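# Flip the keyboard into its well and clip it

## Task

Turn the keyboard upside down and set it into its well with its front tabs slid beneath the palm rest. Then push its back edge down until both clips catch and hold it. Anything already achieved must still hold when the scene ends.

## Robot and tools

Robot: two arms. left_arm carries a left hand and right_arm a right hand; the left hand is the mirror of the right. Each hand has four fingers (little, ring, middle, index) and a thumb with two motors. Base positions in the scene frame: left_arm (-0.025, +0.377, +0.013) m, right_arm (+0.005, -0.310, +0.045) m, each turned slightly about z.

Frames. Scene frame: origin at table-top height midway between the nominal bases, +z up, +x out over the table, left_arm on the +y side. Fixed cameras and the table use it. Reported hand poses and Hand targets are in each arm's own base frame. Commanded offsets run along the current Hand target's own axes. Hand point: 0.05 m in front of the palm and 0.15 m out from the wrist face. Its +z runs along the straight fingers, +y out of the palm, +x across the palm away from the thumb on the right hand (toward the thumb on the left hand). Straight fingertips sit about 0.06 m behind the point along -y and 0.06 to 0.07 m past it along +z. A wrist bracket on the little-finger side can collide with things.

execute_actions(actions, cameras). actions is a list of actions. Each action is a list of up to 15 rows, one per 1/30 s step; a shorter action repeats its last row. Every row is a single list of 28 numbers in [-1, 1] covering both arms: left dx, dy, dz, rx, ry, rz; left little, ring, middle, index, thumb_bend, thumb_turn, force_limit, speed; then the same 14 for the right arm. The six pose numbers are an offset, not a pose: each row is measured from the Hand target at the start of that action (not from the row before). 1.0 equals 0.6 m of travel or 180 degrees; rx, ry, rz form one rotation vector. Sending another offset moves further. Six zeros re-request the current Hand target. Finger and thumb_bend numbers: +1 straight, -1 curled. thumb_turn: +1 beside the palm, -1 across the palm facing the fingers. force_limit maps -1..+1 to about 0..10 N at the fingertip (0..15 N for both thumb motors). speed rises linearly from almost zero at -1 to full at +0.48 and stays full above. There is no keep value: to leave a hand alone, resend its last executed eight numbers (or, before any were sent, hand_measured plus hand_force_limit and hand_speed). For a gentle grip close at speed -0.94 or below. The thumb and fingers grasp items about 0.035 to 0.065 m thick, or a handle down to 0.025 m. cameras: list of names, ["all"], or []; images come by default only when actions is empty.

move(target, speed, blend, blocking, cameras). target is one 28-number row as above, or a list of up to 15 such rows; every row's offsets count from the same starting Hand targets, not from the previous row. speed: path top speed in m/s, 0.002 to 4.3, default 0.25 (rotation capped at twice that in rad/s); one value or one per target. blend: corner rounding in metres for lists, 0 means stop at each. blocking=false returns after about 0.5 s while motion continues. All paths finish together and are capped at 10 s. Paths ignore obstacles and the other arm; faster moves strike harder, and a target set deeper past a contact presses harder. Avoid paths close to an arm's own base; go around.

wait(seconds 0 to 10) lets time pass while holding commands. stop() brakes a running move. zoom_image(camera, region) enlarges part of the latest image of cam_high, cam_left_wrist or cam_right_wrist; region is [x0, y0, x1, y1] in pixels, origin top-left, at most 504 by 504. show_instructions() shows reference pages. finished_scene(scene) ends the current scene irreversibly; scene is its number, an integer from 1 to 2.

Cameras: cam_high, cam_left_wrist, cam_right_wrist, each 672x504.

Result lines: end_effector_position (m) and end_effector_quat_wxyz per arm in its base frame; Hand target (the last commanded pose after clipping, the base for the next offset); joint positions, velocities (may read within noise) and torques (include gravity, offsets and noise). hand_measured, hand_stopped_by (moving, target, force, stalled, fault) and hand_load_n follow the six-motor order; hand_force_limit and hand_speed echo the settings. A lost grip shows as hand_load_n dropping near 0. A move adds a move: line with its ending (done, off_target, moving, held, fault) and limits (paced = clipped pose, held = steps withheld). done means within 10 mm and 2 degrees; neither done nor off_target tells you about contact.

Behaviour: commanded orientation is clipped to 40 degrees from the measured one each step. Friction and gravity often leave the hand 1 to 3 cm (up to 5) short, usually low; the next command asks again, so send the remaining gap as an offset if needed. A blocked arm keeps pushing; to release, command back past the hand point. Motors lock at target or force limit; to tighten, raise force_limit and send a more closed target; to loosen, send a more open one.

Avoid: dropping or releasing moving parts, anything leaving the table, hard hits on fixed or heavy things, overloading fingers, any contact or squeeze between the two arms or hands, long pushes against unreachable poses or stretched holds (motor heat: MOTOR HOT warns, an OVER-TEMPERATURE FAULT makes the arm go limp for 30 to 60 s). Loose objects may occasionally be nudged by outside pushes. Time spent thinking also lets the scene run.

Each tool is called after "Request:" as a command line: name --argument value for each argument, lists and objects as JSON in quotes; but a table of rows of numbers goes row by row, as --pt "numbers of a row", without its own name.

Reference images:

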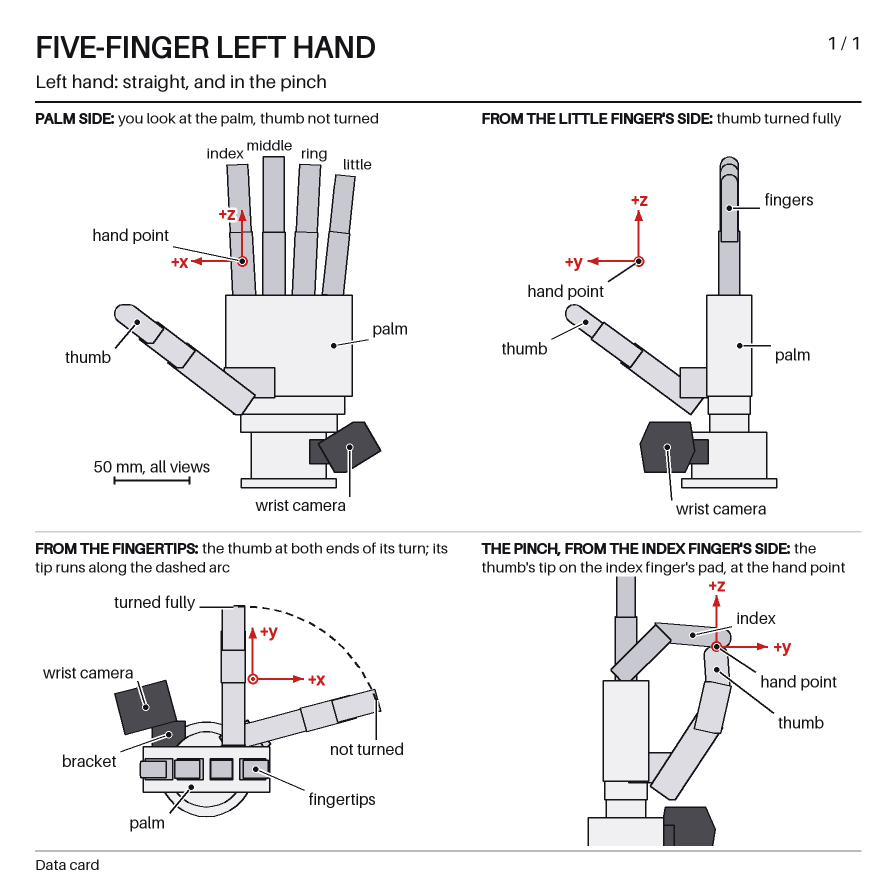

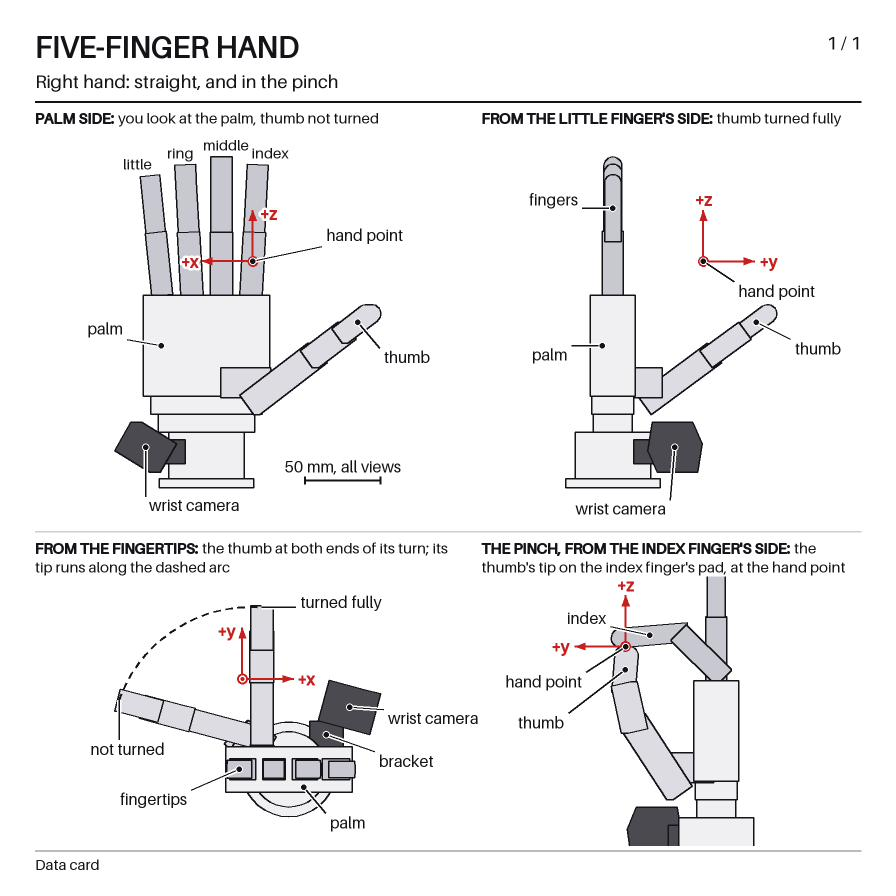

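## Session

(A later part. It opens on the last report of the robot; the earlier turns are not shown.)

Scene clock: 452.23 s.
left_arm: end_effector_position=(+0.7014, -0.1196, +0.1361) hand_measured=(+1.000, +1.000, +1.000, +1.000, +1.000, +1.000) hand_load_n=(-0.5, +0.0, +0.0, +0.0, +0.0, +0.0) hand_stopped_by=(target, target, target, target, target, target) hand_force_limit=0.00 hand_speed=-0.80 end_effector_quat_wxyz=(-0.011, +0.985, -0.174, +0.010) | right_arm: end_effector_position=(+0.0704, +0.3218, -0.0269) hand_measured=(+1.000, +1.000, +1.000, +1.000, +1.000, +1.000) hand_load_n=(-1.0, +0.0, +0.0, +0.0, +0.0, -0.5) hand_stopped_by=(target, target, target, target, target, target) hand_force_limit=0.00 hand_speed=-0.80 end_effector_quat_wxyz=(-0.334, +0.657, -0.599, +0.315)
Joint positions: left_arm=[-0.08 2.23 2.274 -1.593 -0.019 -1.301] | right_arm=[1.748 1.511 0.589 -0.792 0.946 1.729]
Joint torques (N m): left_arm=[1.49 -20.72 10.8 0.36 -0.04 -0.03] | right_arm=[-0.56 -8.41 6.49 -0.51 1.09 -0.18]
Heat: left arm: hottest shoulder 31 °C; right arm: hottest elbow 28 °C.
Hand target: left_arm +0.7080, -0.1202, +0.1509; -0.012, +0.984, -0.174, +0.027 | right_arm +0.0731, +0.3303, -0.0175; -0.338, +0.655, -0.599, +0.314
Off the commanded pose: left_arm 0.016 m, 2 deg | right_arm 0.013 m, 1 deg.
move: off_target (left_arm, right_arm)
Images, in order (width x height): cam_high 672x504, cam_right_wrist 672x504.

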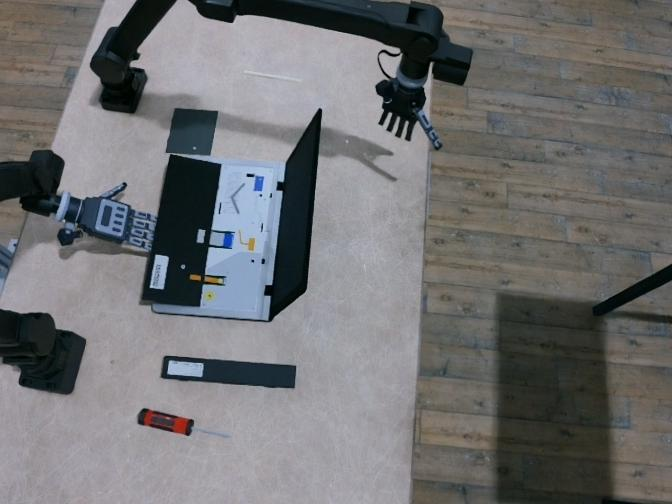

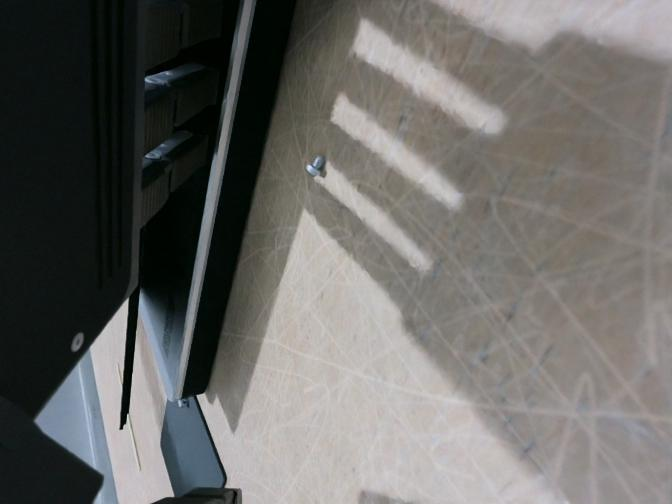

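Request:
move --pt "0 0 0 0 0 0 1 1 1 1 1 1 0 -0.8 0.0017 -0.0524 -0.0124 0 0 0 1 1 1 1 1 1 0 -0.8" --pt "0 0 0 0 0 0 1 1 1 1 1 1 0 -0.8 0.0045 -0.1003 -0.0136 0 0 0 1 1 1 1 1 1 0 -0.8" --speed 0.06 --blend 0.01 --cameras '["cam_high","cam_right_wrist"]'

Request:
zoom_image --camera "cam_high" --region '[60, 130, 240, 310]'

Scene clock: 482.27 s.
left_arm: end_effector_position=(+0.7014, -0.1196, +0.1361) hand_measured=(+1.000, +1.000, +1.000, +1.000, +1.000, +1.000) hand_load_n=(+0.0, +0.0, +0.0, +0.0, +0.0, +0.5) hand_stopped_by=(target, target, target, target, target, target) hand_force_limit=0.00 hand_speed=-0.80 end_effector_quat_wxyz=(-0.011, +0.985, -0.174, +0.010) | right_arm: end_effector_position=(+0.0981, +0.3133, +0.0196) hand_measured=(+1.000, +1.000, +1.000, +1.000, +1.000, +1.000) hand_load_n=(+0.0, -1.0, +0.0, +0.0, +0.0, +0.0) hand_stopped_by=(target, target, target, target, target, target) hand_force_limit=0.00 hand_speed=-0.80 end_effector_quat_wxyz=(-0.328, +0.661, -0.594, +0.322)
Joint positions: left_arm=[-0.08 2.23 2.274 -1.593 -0.019 -1.301] | right_arm=[1.655 1.337 0.593 -0.859 0.955 1.565]
Joint torques (N m): left_arm=[1.61 -20.66 10.8 0.36 -0.04 -0.02] | right_arm=[-0.97 -7.53 9.16 -0.08 1 -0.15]
Heat: left arm: hottest shoulder 32 °C; right arm: hottest elbow 27 °C.
Hand target: left_arm +0.7080, -0.1202, +0.1509; -0.012, +0.984, -0.174, +0.027 | right_arm +0.1011, +0.3303, +0.0365; -0.338, +0.655, -0.599, +0.314
Off the commanded pose: left_arm 0.016 m, 2 deg | right_arm 0.024 m, 2 deg.
move: off_target (left_arm, right_arm)
Images, in order (width x height): cam_high 672x504, cam_right_wrist 672x504.

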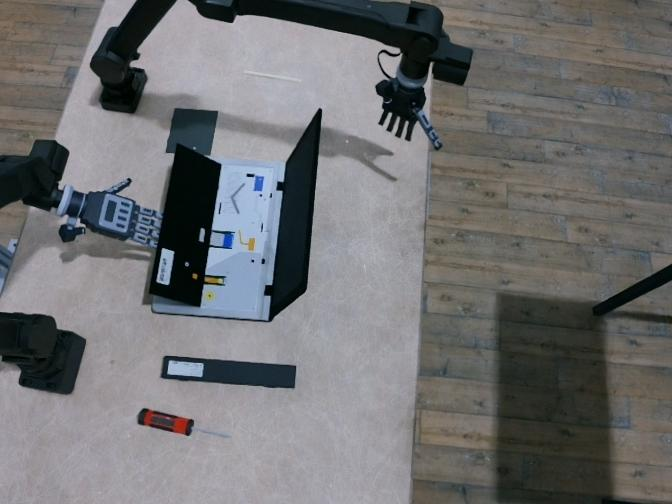

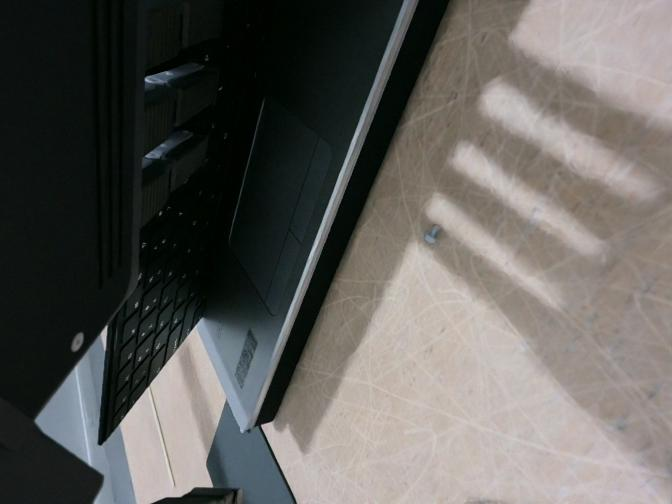

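Scaled by 2.800 from the camera's 672x504 image, which has a finer 960x720 frame.

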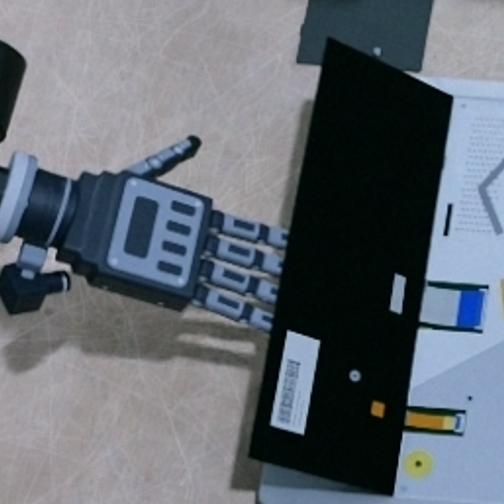

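Request:
move --pt "0 0 0 0 0 0 1 1 1 1 1 1 0 -0.8 0.0033 -0.0592 0.0032 0 0 0 1 1 1 1 1 1 0 -0.8" --pt "0 0 0 0 0 0 1 1 1 1 1 1 0 -0.8 0.0072 -0.1003 0.027 0 0 0 1 1 1 1 1 1 0 -0.8" --speed 0.06 --blend 0.01 --cameras '["cam_high","cam_right_wrist"]'

Request:
zoom_image --camera "cam_high" --region '[100, 110, 330, 340]'

Scene clock: 497.57 s.
left_arm: end_effector_position=(+0.7014, -0.1196, +0.1361) hand_measured=(+1.000, +1.000, +1.000, +1.000, +1.000, +1.000) hand_load_n=(+0.0, +0.0, +0.0, +0.0, +0.0, +0.0) hand_stopped_by=(target, target, target, target, target, target) hand_force_limit=0.00 hand_speed=-0.80 end_effector_quat_wxyz=(-0.011, +0.985, -0.174, +0.010) | right_arm: end_effector_position=(+0.1440, +0.3092, +0.0562) hand_measured=(+1.000, +1.000, +1.000, +1.000, +1.000, +1.000) hand_load_n=(+0.0, +0.0, +0.0, +0.0, -0.5, +0.0) hand_stopped_by=(target, target, target, target, target, target) hand_force_limit=0.00 hand_speed=-0.80 end_effector_quat_wxyz=(-0.319, +0.665, -0.590, +0.330)
Joint positions: left_arm=[-0.08 2.23 2.274 -1.593 -0.019 -1.301] | right_arm=[1.49 1.21 0.607 -0.797 0.942 1.283]
Joint torques (N m): left_arm=[1.61 -20.66 10.8 0.42 -0.04 -0.02] | right_arm=[-0.67 -6.89 10.28 1.28 0.69 -0.13]
Heat: left arm: hottest shoulder 32 °C; right arm: hottest elbow 28 °C.
Hand target: left_arm +0.7080, -0.1202, +0.1509; -0.012, +0.984, -0.174, +0.027 | right_arm +0.1492, +0.3304, +0.0764; -0.338, +0.655, -0.599, +0.314
Off the commanded pose: left_arm 0.016 m, 2 deg | right_arm 0.030 m, 3 deg.
move: off_target (left_arm, right_arm)
Images, in order (width x height): cam_high 672x504, cam_right_wrist 672x504.

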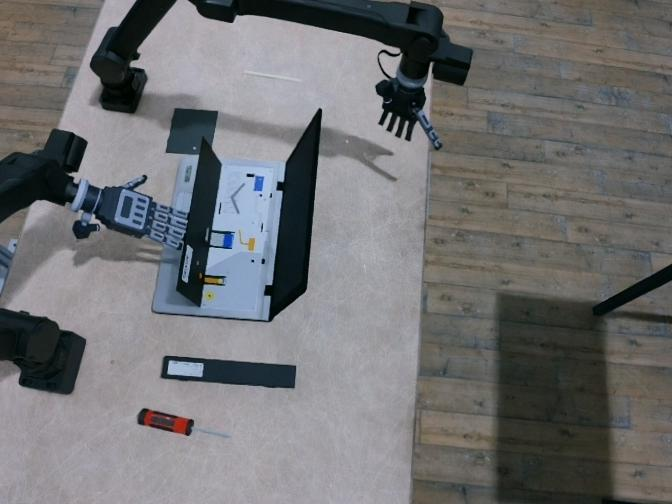

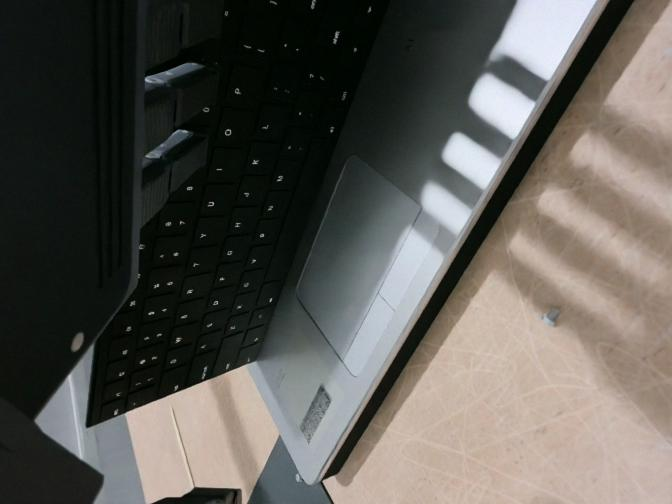

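Scaled by 2.191 from the camera's 672x504 image, which has a finer 960x720 frame.

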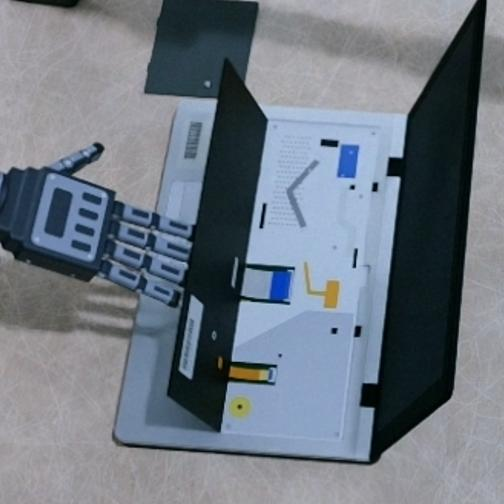

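Request:
move --pt "-0.169 -0.1357 -0.3973 0 0 0 1 1 1 1 1 1 0 -0.8 0 0 0 0 0 0 1 1 1 1 1 1 0 -0.8" --pt "-0.5237 0.0718 -0.2883 0.1287 0.4764 0.6676 1 1 1 1 1 1 0 -0.8 0 0 0 0 0 0 1 1 1 1 1 1 0 -0.8" --speed 0.3 --blend 0.03 --cameras '["all"]'

Scene clock: 576.33 s.
left_arm: end_effector_position=(+0.3737, -0.0627, +0.2905) hand_measured=(+1.000, +1.000, +1.000, +1.000, +1.000, +1.000) hand_load_n=(+0.0, -0.5, +0.0, +0.0, +0.0, +0.0) hand_stopped_by=(target, target, target, target, target, target) hand_force_limit=0.00 hand_speed=-0.80 end_effector_quat_wxyz=(+0.056, -0.119, +0.810, -0.571) | right_arm: end_effector_position=(+0.1440, +0.3092, +0.0562) hand_measured=(+1.000, +1.000, +1.000, +1.000, +1.000, +1.000) hand_load_n=(+0.0, +0.0, +0.0, +0.0, +0.0, +0.0) hand_stopped_by=(target, target, target, target, target, target) hand_force_limit=0.00 hand_speed=-0.80 end_effector_quat_wxyz=(-0.319, +0.665, -0.590, +0.330)
Joint positions: left_arm=[0.275 1.355 1.278 -1.58 1.221 1.615] | right_arm=[1.49 1.209 0.607 -0.797 0.942 1.282]
Joint torques (N m): left_arm=[2.2 -7 13.89 -0.31 0.82 0.06] | right_arm=[-0.79 -6.77 10.37 1.26 0.67 -0.17]
Heat: left arm: hottest shoulder 32 °C; right arm: hottest elbow 34 °C.
Hand target: left_arm +0.3887, -0.0555, +0.3070; +0.075, -0.108, +0.812, -0.569 | right_arm +0.1491, +0.3305, +0.0764; -0.338, +0.655, -0.599, +0.314
Off the commanded pose: left_arm 0.023 m, 3 deg | right_arm 0.030 m, 3 deg.
move: off_target (left_arm, right_arm)

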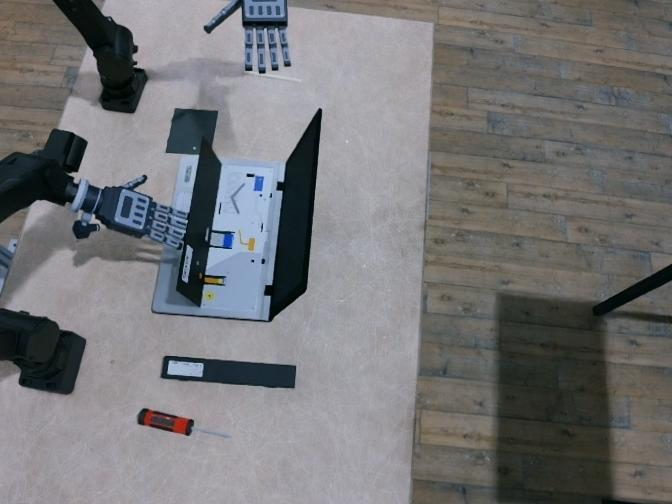

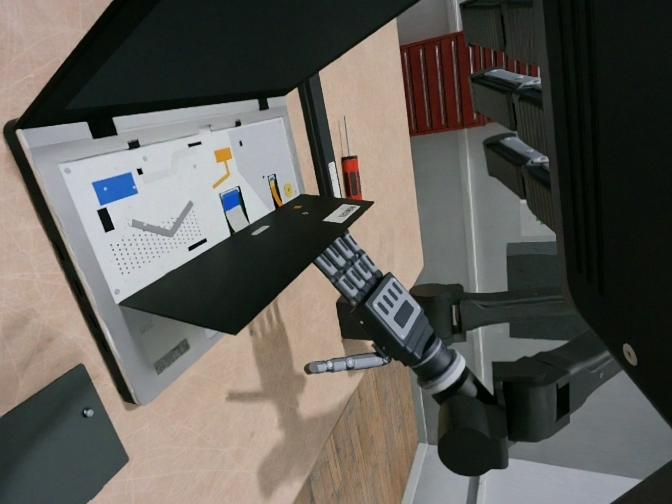

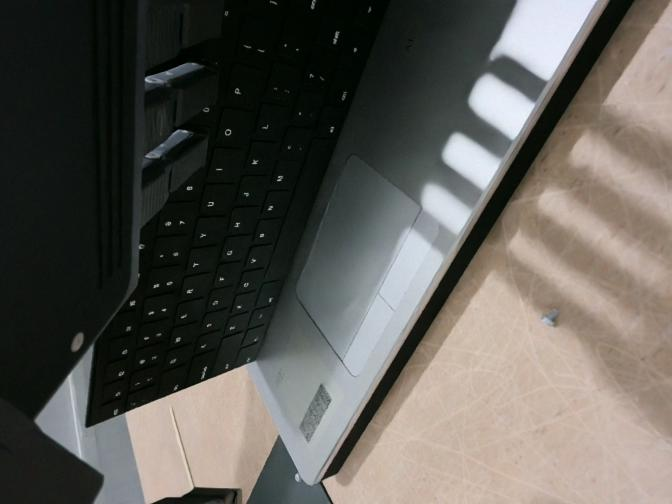

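Request:
move --pt "0.1015 0.166 0.0315 0 0 0 1 1 1 1 1 1 0 -0.8 0 0 0 0 0 0 1 1 1 1 1 1 0 -0.8" --pt "0.1493 0.2803 0.156 0 0 0 1 1 1 1 1 1 0 -0.8 0 0 0 0 0 0 1 1 1 1 1 1 0 -0.8" --speed 0.15 --blend 0.02 --cameras '["all"]'

Request:
zoom_image --camera "cam_high" --region '[130, 60, 360, 290]'

Scene clock: 615.60 s.
left_arm: end_effector_position=(+0.3124, -0.1038, +0.1156) hand_measured=(+1.000, +1.000, +1.000, +1.000, +1.000, +1.000) hand_load_n=(+0.0, +0.0, +0.0, +0.0, +0.0, +0.0) hand_stopped_by=(target, target, target, target, target, target) hand_force_limit=0.00 hand_speed=-0.80 end_effector_quat_wxyz=(+0.073, -0.115, +0.811, -0.569) | right_arm: end_effector_position=(+0.1440, +0.3092, +0.0562) hand_measured=(+1.000, +1.000, +1.000, +1.000, +1.000, +1.000) hand_load_n=(+0.0, +0.0, -0.5, +0.0, +0.0, +0.0) hand_stopped_by=(target, target, target, target, target, target) hand_force_limit=0.00 hand_speed=-0.80 end_effector_quat_wxyz=(-0.319, +0.665, -0.590, +0.330)
Joint positions: left_arm=[0.202 1.253 0.7 -0.841 1.216 1.368] | right_arm=[1.49 1.209 0.607 -0.797 0.942 1.282]
Joint torques (N m): left_arm=[0.62 -7 6.79 1.09 0.74 -0.13] | right_arm=[-0.32 -6.71 10.28 1.21 0.66 -0.16]
Heat: left arm: hottest elbow 32 °C; right arm: hottest elbow 35 °C.
Hand target: left_arm +0.3100, -0.1080, +0.1170; +0.075, -0.108, +0.812, -0.568 | right_arm +0.1491, +0.3305, +0.0764; -0.338, +0.655, -0.599, +0.314
Off the commanded pose: left_arm 0.005 m, 1 deg | right_arm 0.030 m, 3 deg.
move: off_target (right_arm)

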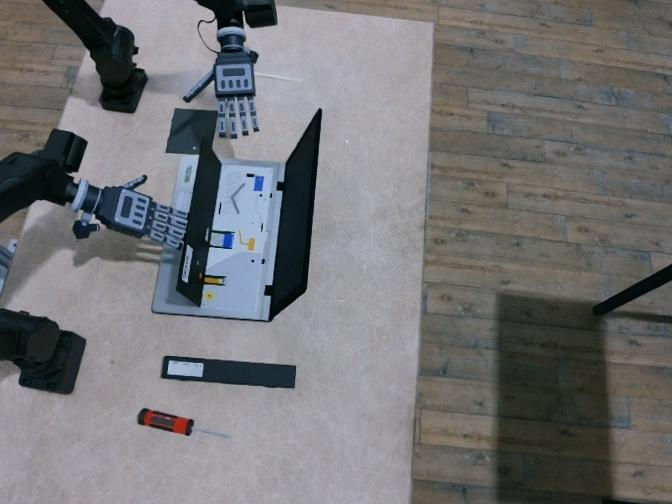

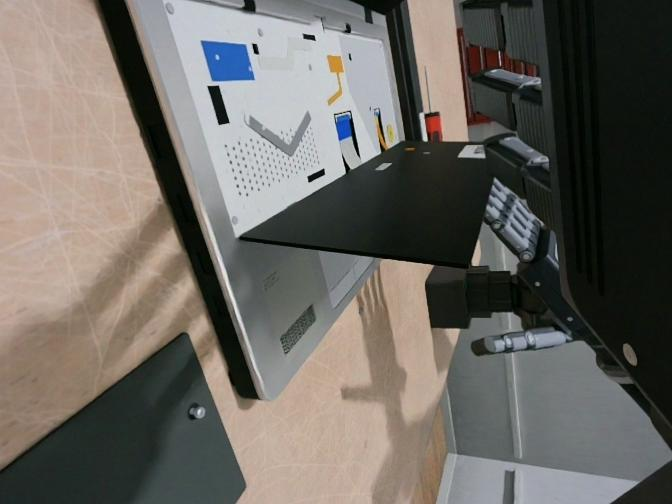

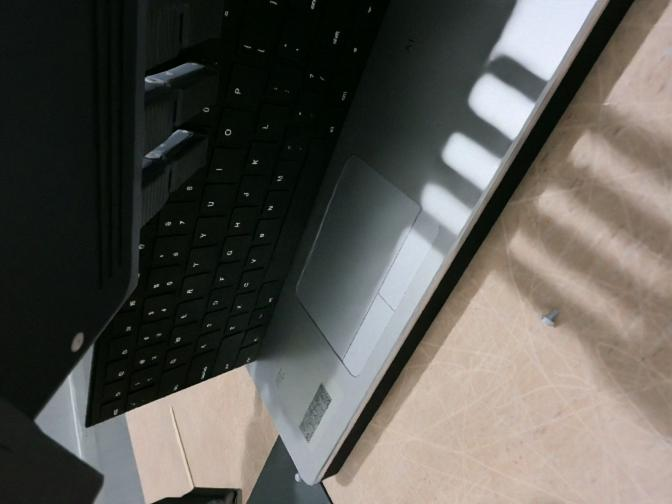

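Scaled by 2.191 from the camera's 672x504 image, which has a finer 960x720 frame.

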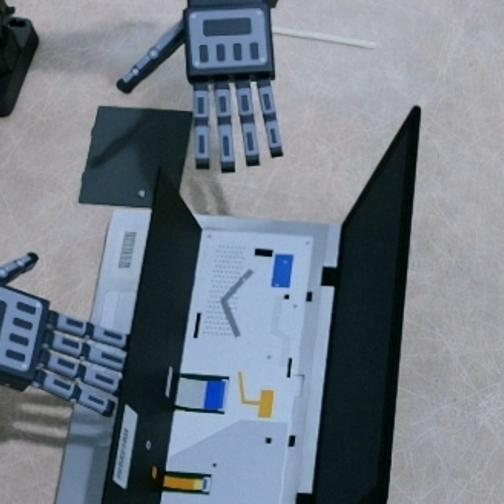

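Request:
move --target '[0.0365,0.0547,0.0933,0,0,0,1,1,1,1,1,1,0,-0.8, 0,0,0,0,0,0,1,1,1,1,1,1,0,-0.8]' --speed 0.1 --cameras '["all"]'

Request:
zoom_image --camera "cam_high" --region '[130, 60, 360, 290]'

Scene clock: 632.97 s.
left_arm: end_effector_position=(+0.3025, -0.1496, +0.0690) hand_measured=(+1.000, +1.000, +1.000, +1.000, +1.000, +1.000) hand_load_n=(+0.0, +0.0, +0.0, +0.0, +0.0, -0.5) hand_stopped_by=(target, target, target, target, target, target) hand_force_limit=0.00 hand_speed=-0.80 end_effector_quat_wxyz=(+0.077, -0.111, +0.812, -0.568) | right_arm: end_effector_position=(+0.1440, +0.3092, +0.0562) hand_measured=(+1.000, +1.000, +1.000, +1.000, +1.000, +1.000) hand_load_n=(+0.0, +0.0, -0.5, +0.0, +0.0, -0.5) hand_stopped_by=(target, target, target, target, target, target) hand_force_limit=0.00 hand_speed=-0.80 end_effector_quat_wxyz=(-0.319, +0.665, -0.590, +0.330)
Joint positions: left_arm=[0.052 1.252 0.518 -0.3 1.161 0.994] | right_arm=[1.49 1.209 0.607 -0.797 0.942 1.282]
Joint torques (N m): left_arm=[0.67 -5.13 6.24 1.68 0.62 -0.12] | right_arm=[-0.38 -6.71 10.3 1.33 0.7 -0.16]
Heat: left arm: hottest elbow 30 °C; right arm: hottest elbow 36 °C.
Hand target: left_arm +0.2996, -0.1537, +0.0670; +0.075, -0.108, +0.812, -0.568 | right_arm +0.1491, +0.3305, +0.0764; -0.338, +0.655, -0.599, +0.314
Off the commanded pose: left_arm 0.005 m, 0 deg | right_arm 0.030 m, 3 deg.
move: off_target (right_arm)

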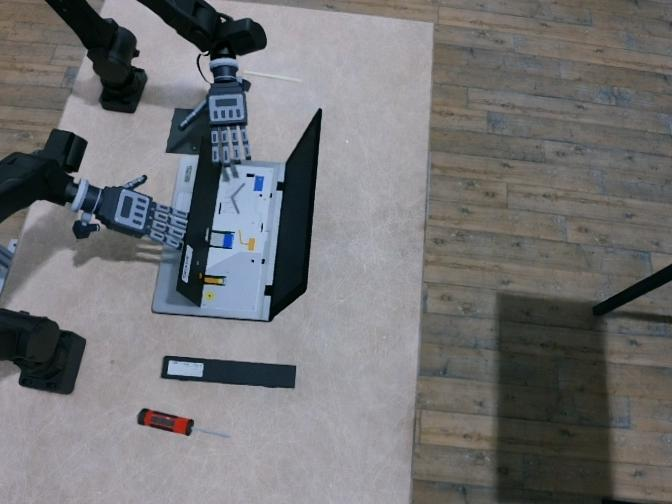

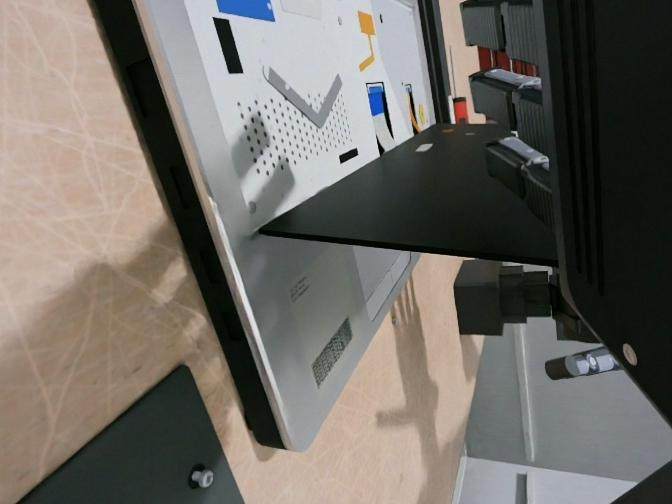

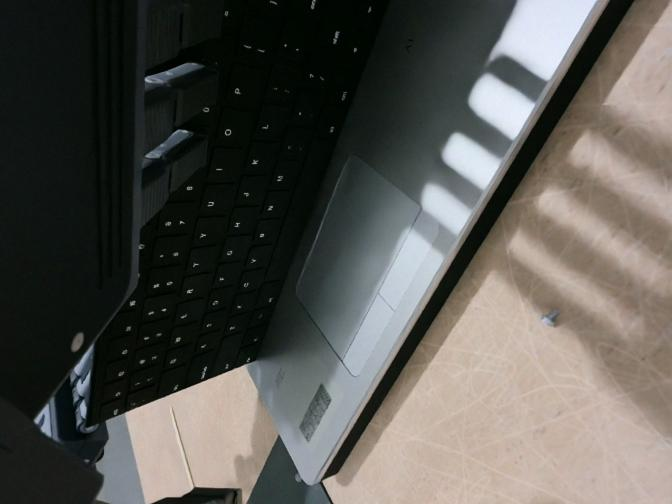

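Scaled by 2.191 from the camera's 672x504 image, which has a finer 960x720 frame.

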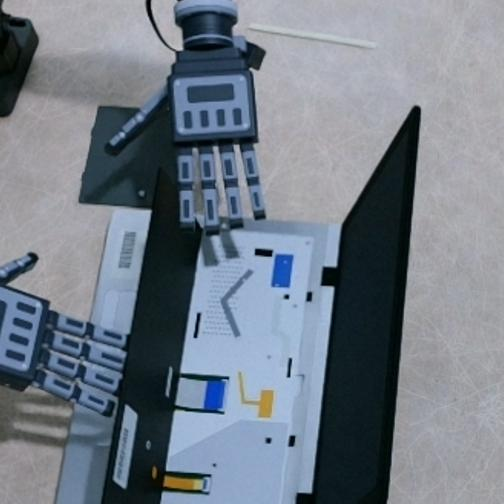

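Request:
move --pt "0 0 0 0 0 0 1 1 1 1 -0.9 -1 0 0 0 0 0 0 0 0 1 1 1 1 1 1 0 -0.8" --speed 0.1 --cameras '["cam_high","cam_left_wrist"]'

Request:
zoom_image --camera "cam_high" --region '[130, 60, 360, 290]'

Scene clock: 680.13 s.
left_arm: end_effector_position=(+0.3023, -0.1497, +0.0690) hand_measured=(+1.000, +1.000, +1.000, +1.000, -0.900, -1.000) hand_load_n=(+0.0, +0.0, +0.0, +0.0, +0.0, +0.0) hand_stopped_by=(target, target, target, target, target, target) hand_force_limit=0.00 hand_speed=0.00 end_effector_quat_wxyz=(+0.077, -0.112, +0.812, -0.568) | right_arm: end_effector_position=(+0.1440, +0.3092, +0.0562) hand_measured=(+1.000, +1.000, +1.000, +1.000, +1.000, +1.000) hand_load_n=(+0.0, +0.0, -0.5, +0.0, +0.0, +0.0) hand_stopped_by=(target, target, target, target, target, target) hand_force_limit=0.00 hand_speed=-0.80 end_effector_quat_wxyz=(-0.319, +0.665, -0.590, +0.330)
Joint positions: left_arm=[0.052 1.252 0.518 -0.3 1.16 0.992] | right_arm=[1.49 1.209 0.607 -0.797 0.942 1.282]
Joint torques (N m): left_arm=[0.67 -5.19 6.27 1.73 0.63 -0.1] | right_arm=[-1.08 -6.59 10.33 1.32 0.67 -0.19]
Heat: left arm: hottest shoulder 27 °C; right arm: hottest elbow 36 °C.
Hand target: left_arm +0.2996, -0.1536, +0.0670; +0.075, -0.108, +0.812, -0.568 | right_arm +0.1491, +0.3305, +0.0764; -0.338, +0.655, -0.599, +0.314
Off the commanded pose: left_arm 0.005 m, 1 deg | right_arm 0.030 m, 3 deg.
move: off_target (right_arm)
Images, in order (width x height): cam_high 672x504, cam_left_wrist 672x504.

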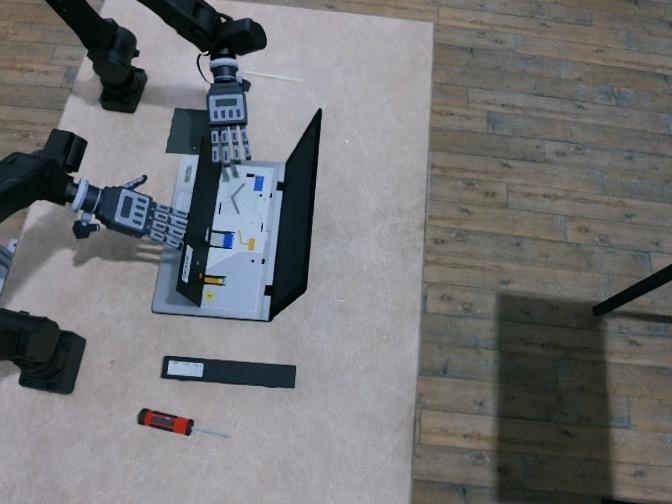

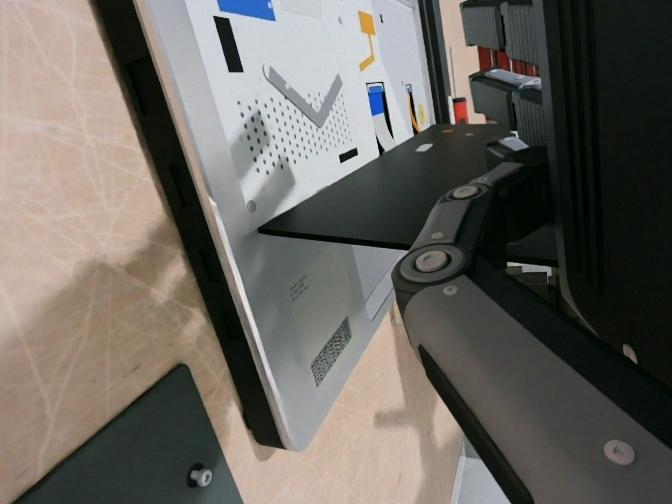

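Scaled by 2.191 from the camera's 672x504 image, which has a finer 960x720 frame.

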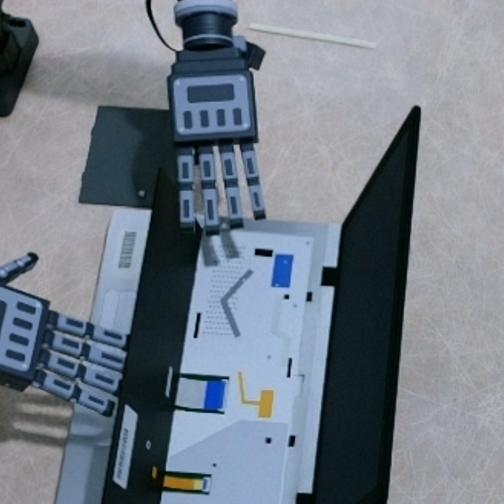

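Request:
move --pt "-0.0007 -0.0597 0.1052 0 0 0 1 1 1 1 -0.9 -1 0 0 0 0 0 0 0 0 1 1 1 1 1 1 0 -0.8" --speed 0.1 --cameras '["cam_high","cam_left_wrist"]'

Request:
zoom_image --camera "cam_high" --region '[130, 60, 360, 290]'

Scene clock: 689.57 s.
left_arm: end_effector_position=(+0.3181, -0.2180, +0.0807) hand_measured=(+1.000, +1.000, +1.000, +1.000, -0.900, -1.000) hand_load_n=(+0.0, +0.0, +0.0, +0.0, +0.0, +0.0) hand_stopped_by=(target, target, target, target, target, target) hand_force_limit=0.00 hand_speed=0.00 end_effector_quat_wxyz=(+0.077, -0.110, +0.813, -0.567) | right_arm: end_effector_position=(+0.1440, +0.3092, +0.0562) hand_measured=(+1.000, +1.000, +1.000, +1.000, +1.000, +1.000) hand_load_n=(+0.0, +0.0, -0.5, +0.0, +0.0, -0.5) hand_stopped_by=(target, target, target, target, target, target) hand_force_limit=0.00 hand_speed=-0.80 end_effector_quat_wxyz=(-0.319, +0.665, -0.590, +0.330)
Joint positions: left_arm=[-0.174 1.266 0.518 0.041 1.011 0.627] | right_arm=[1.49 1.209 0.607 -0.797 0.942 1.282]
Joint torques (N m): left_arm=[0.79 -4.54 7.42 2.22 0.39 -0.13] | right_arm=[-0.79 -6.59 10.29 1.28 0.67 -0.16]
Heat: left arm: hottest shoulder 27 °C; right arm: hottest elbow 36 °C.
Hand target: left_arm +0.3186, -0.2226, +0.0790; +0.075, -0.108, +0.812, -0.568 | right_arm +0.1491, +0.3305, +0.0764; -0.338, +0.655, -0.599, +0.314
Off the commanded pose: left_arm 0.005 m, 0 deg | right_arm 0.030 m, 3 deg.
move: off_target (right_arm)
Images, in order (width x height): cam_high 672x504, cam_left_wrist 672x504.

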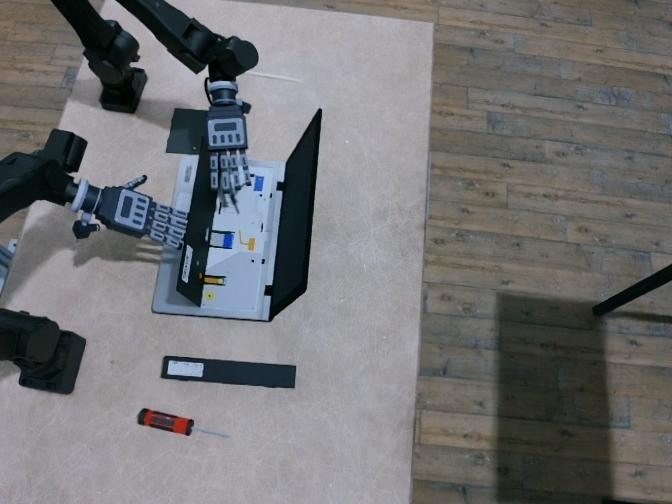

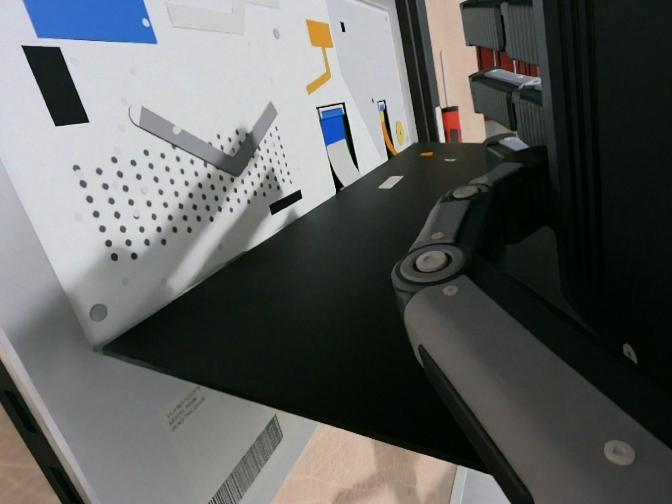

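Scaled by 2.191 from the camera's 672x504 image, which has a finer 960x720 frame.

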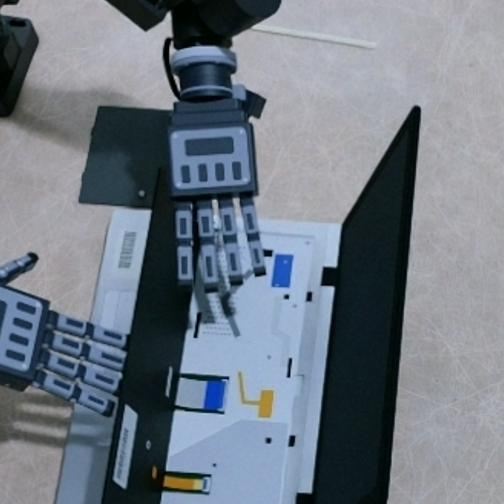

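Request:
move --pt "-0.0188 0.021 -0.1065 0 0 0 1 1 1 1 -0.9 -1 0 0 0 0 0 0 0 0 1 1 1 1 1 1 0 -0.8" --pt "-0.0188 0.021 -0.1065 0 0 0 1 1 1 1 -0.9 -1 0 0 0.005 -0.0366 0.0407 0 0 0 1 1 1 1 1 1 0 -0.8" --speed 0.08 --cameras '["all"]'

Request:
zoom_image --camera "cam_high" --region '[130, 60, 360, 290]'

Scene clock: 739.40 s.
left_arm: end_effector_position=(+0.2925, -0.1606, +0.0714) hand_measured=(+1.000, +1.000, +1.000, +1.000, -0.900, -1.000) hand_load_n=(+0.0, +0.0, -0.5, +0.0, +0.0, +0.0) hand_stopped_by=(target, target, target, target, target, target) hand_force_limit=0.00 hand_speed=0.00 end_effector_quat_wxyz=(+0.052, -0.121, +0.814, -0.566) | right_arm: end_effector_position=(+0.1741, +0.3129, +0.0610) hand_measured=(+1.000, +1.000, +1.000, +1.000, +1.000, +1.000) hand_load_n=(+0.0, +0.0, -1.0, +0.0, +0.0, -0.5) hand_stopped_by=(target, target, target, target, target, target) hand_force_limit=0.00 hand_speed=-0.80 end_effector_quat_wxyz=(-0.316, +0.666, -0.591, +0.326)
Joint positions: left_arm=[0.015 1.239 0.518 -0.317 1.146 0.94] | right_arm=[1.38 1.195 0.607 -0.672 0.906 1.108]
Joint torques (N m): left_arm=[2.2 -5.83 11.03 0.5 0.84 0.09] | right_arm=[-0.79 -7 9.77 1.89 0.7 -0.13]
Heat: left arm: hottest shoulder 26 °C; right arm: hottest elbow 37 °C.
Hand target: left_arm +0.3128, -0.1575, +0.0890; +0.075, -0.108, +0.812, -0.568 | right_arm +0.1819, +0.3303, +0.0804; -0.338, +0.655, -0.599, +0.314
Off the commanded pose: left_arm 0.027 m, 3 deg | right_arm 0.027 m, 3 deg.
move: off_target (left_arm, right_arm)

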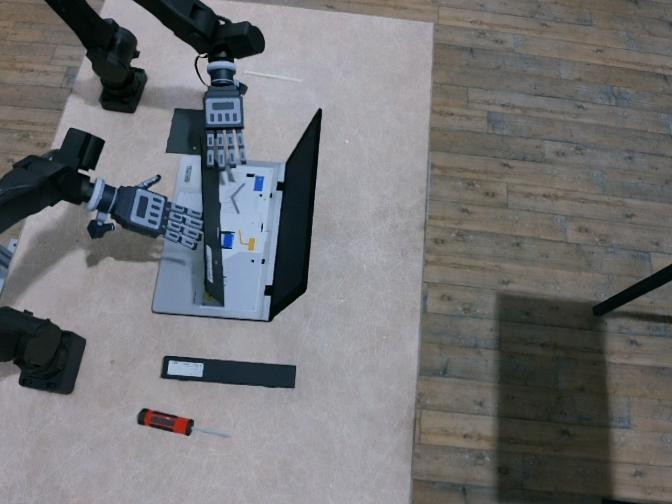

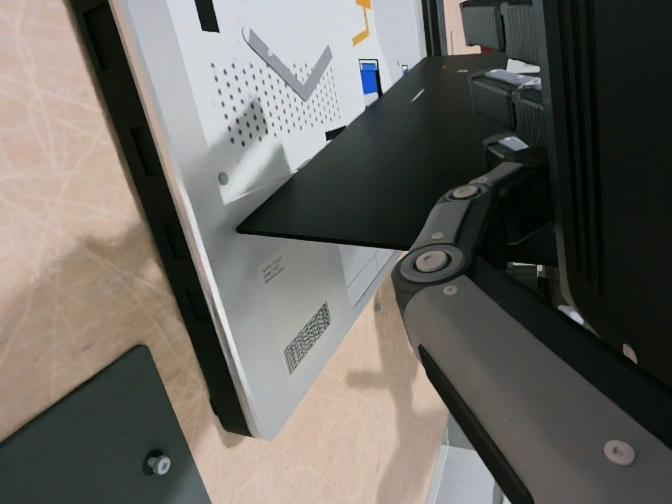

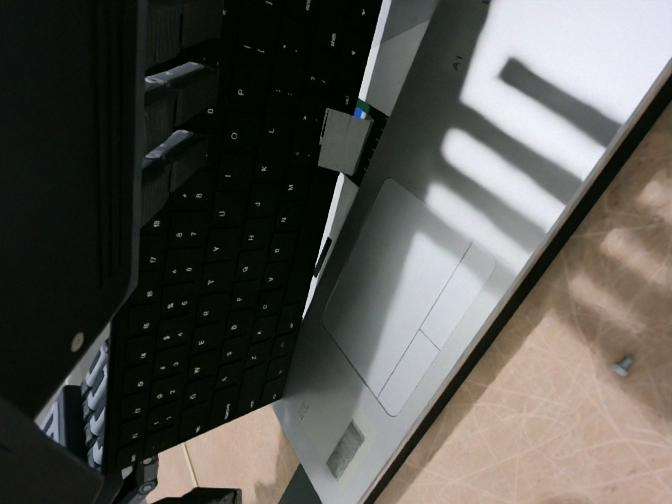

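Scaled by 2.191 from the camera's 672x504 image, which has a finer 960x720 frame.

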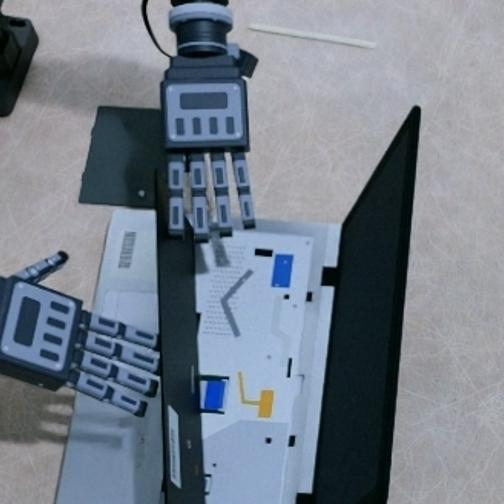

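Request:
zoom_image --camera "cam_high" --region '[150, 140, 320, 330]'

Request:
zoom_image --camera "cam_right_wrist" --region '[200, 0, 500, 400]'

Scaled by 2.653 from the camera's 672x504 image, which has a finer 960x720 frame.

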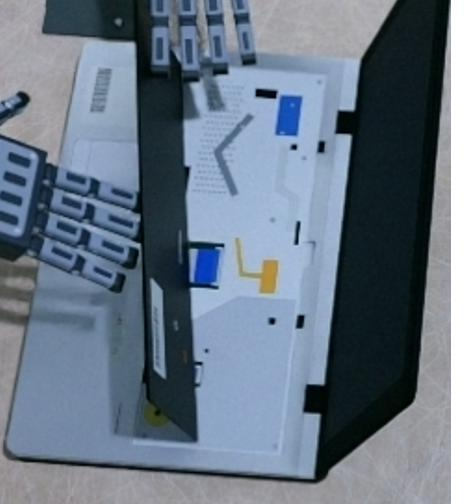

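Scaled by 1.260 from the camera's 672x504 image, which has a finer 960x720 frame.

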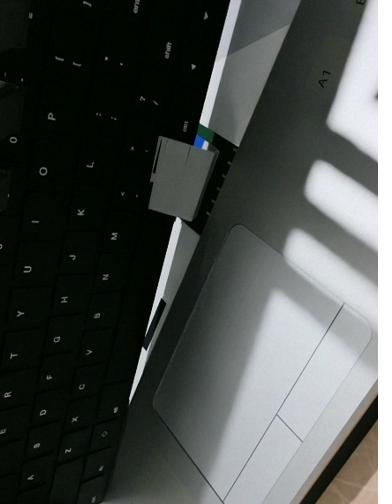

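Request:
move --pt "-0.0248 -0.0168 -0.0022 0 0 0 1 1 1 1 -0.9 -1 0 0 0 0 0 0 0 0 1 1 1 1 1 1 0 -0.8" --speed 0.08 --cameras '["all"]'

Request:
zoom_image --camera "cam_high" --region '[150, 140, 320, 330]'

Scene clock: 759.63 s.
left_arm: end_effector_position=(+0.3060, -0.1592, +0.0847) hand_measured=(+1.000, +1.000, +1.000, +1.000, -0.900, -1.000) hand_load_n=(+0.0, +0.0, +0.0, +0.0, +0.0, +0.0) hand_stopped_by=(target, target, target, target, target, target) hand_force_limit=0.00 hand_speed=0.00 end_effector_quat_wxyz=(+0.059, -0.116, +0.814, -0.566) | right_arm: end_effector_position=(+0.1744, +0.3137, +0.0614) hand_measured=(+1.000, +1.000, +1.000, +1.000, +1.000, +1.000) hand_load_n=(+0.0, +0.0, -1.0, -0.5, +0.0, +0.0) hand_stopped_by=(target, target, target, target, target, target) hand_force_limit=0.00 hand_speed=-0.80 end_effector_quat_wxyz=(-0.318, +0.666, -0.592, +0.325)
Joint positions: left_arm=[0.018 1.239 0.563 -0.354 1.148 0.951] | right_arm=[1.379 1.194 0.607 -0.668 0.905 1.108]
Joint torques (N m): left_arm=[2.37 -4.31 11.9 0.53 0.87 0.07] | right_arm=[-0.73 -6.65 9.83 1.76 0.71 -0.16]
Heat: left arm: hottest elbow 28 °C; right arm: hottest elbow 37 °C.
Hand target: left_arm +0.3276, -0.1558, +0.0989; +0.075, -0.108, +0.812, -0.568 | right_arm +0.1819, +0.3303, +0.0803; -0.337, +0.655, -0.599, +0.314
Off the commanded pose: left_arm 0.026 m, 2 deg | right_arm 0.026 m, 3 deg.
move: off_target (left_arm, right_arm)

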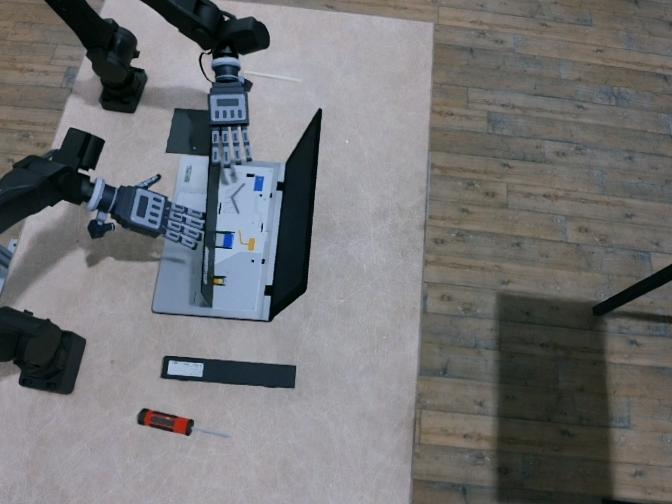

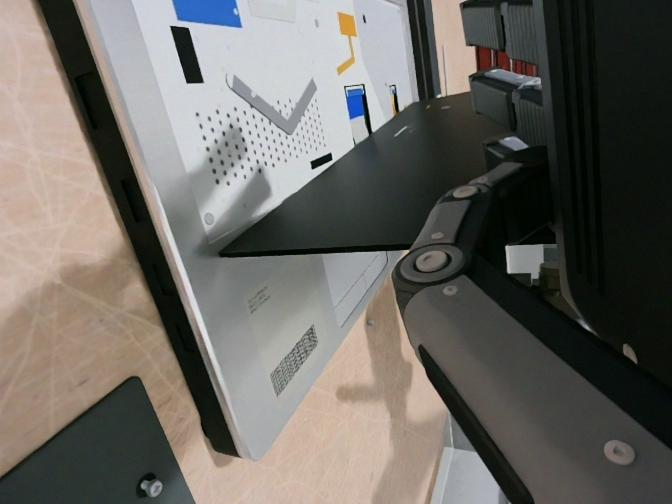

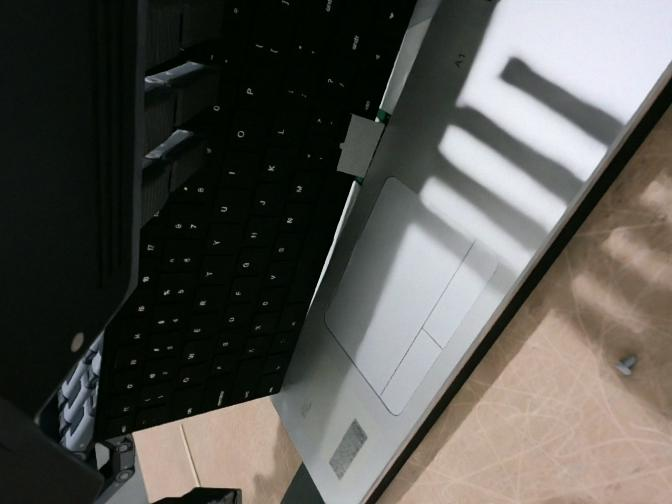

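Scaled by 2.653 from the camera's 672x504 image, which has a finer 960x720 frame.

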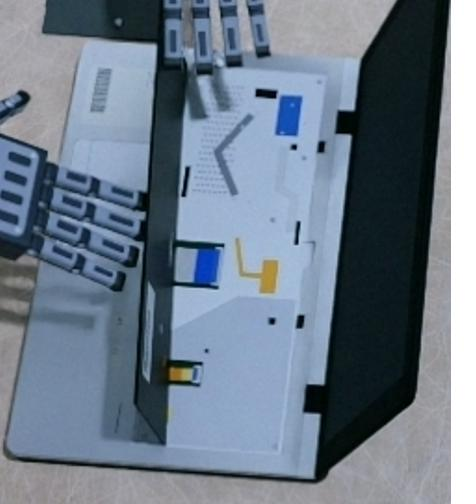

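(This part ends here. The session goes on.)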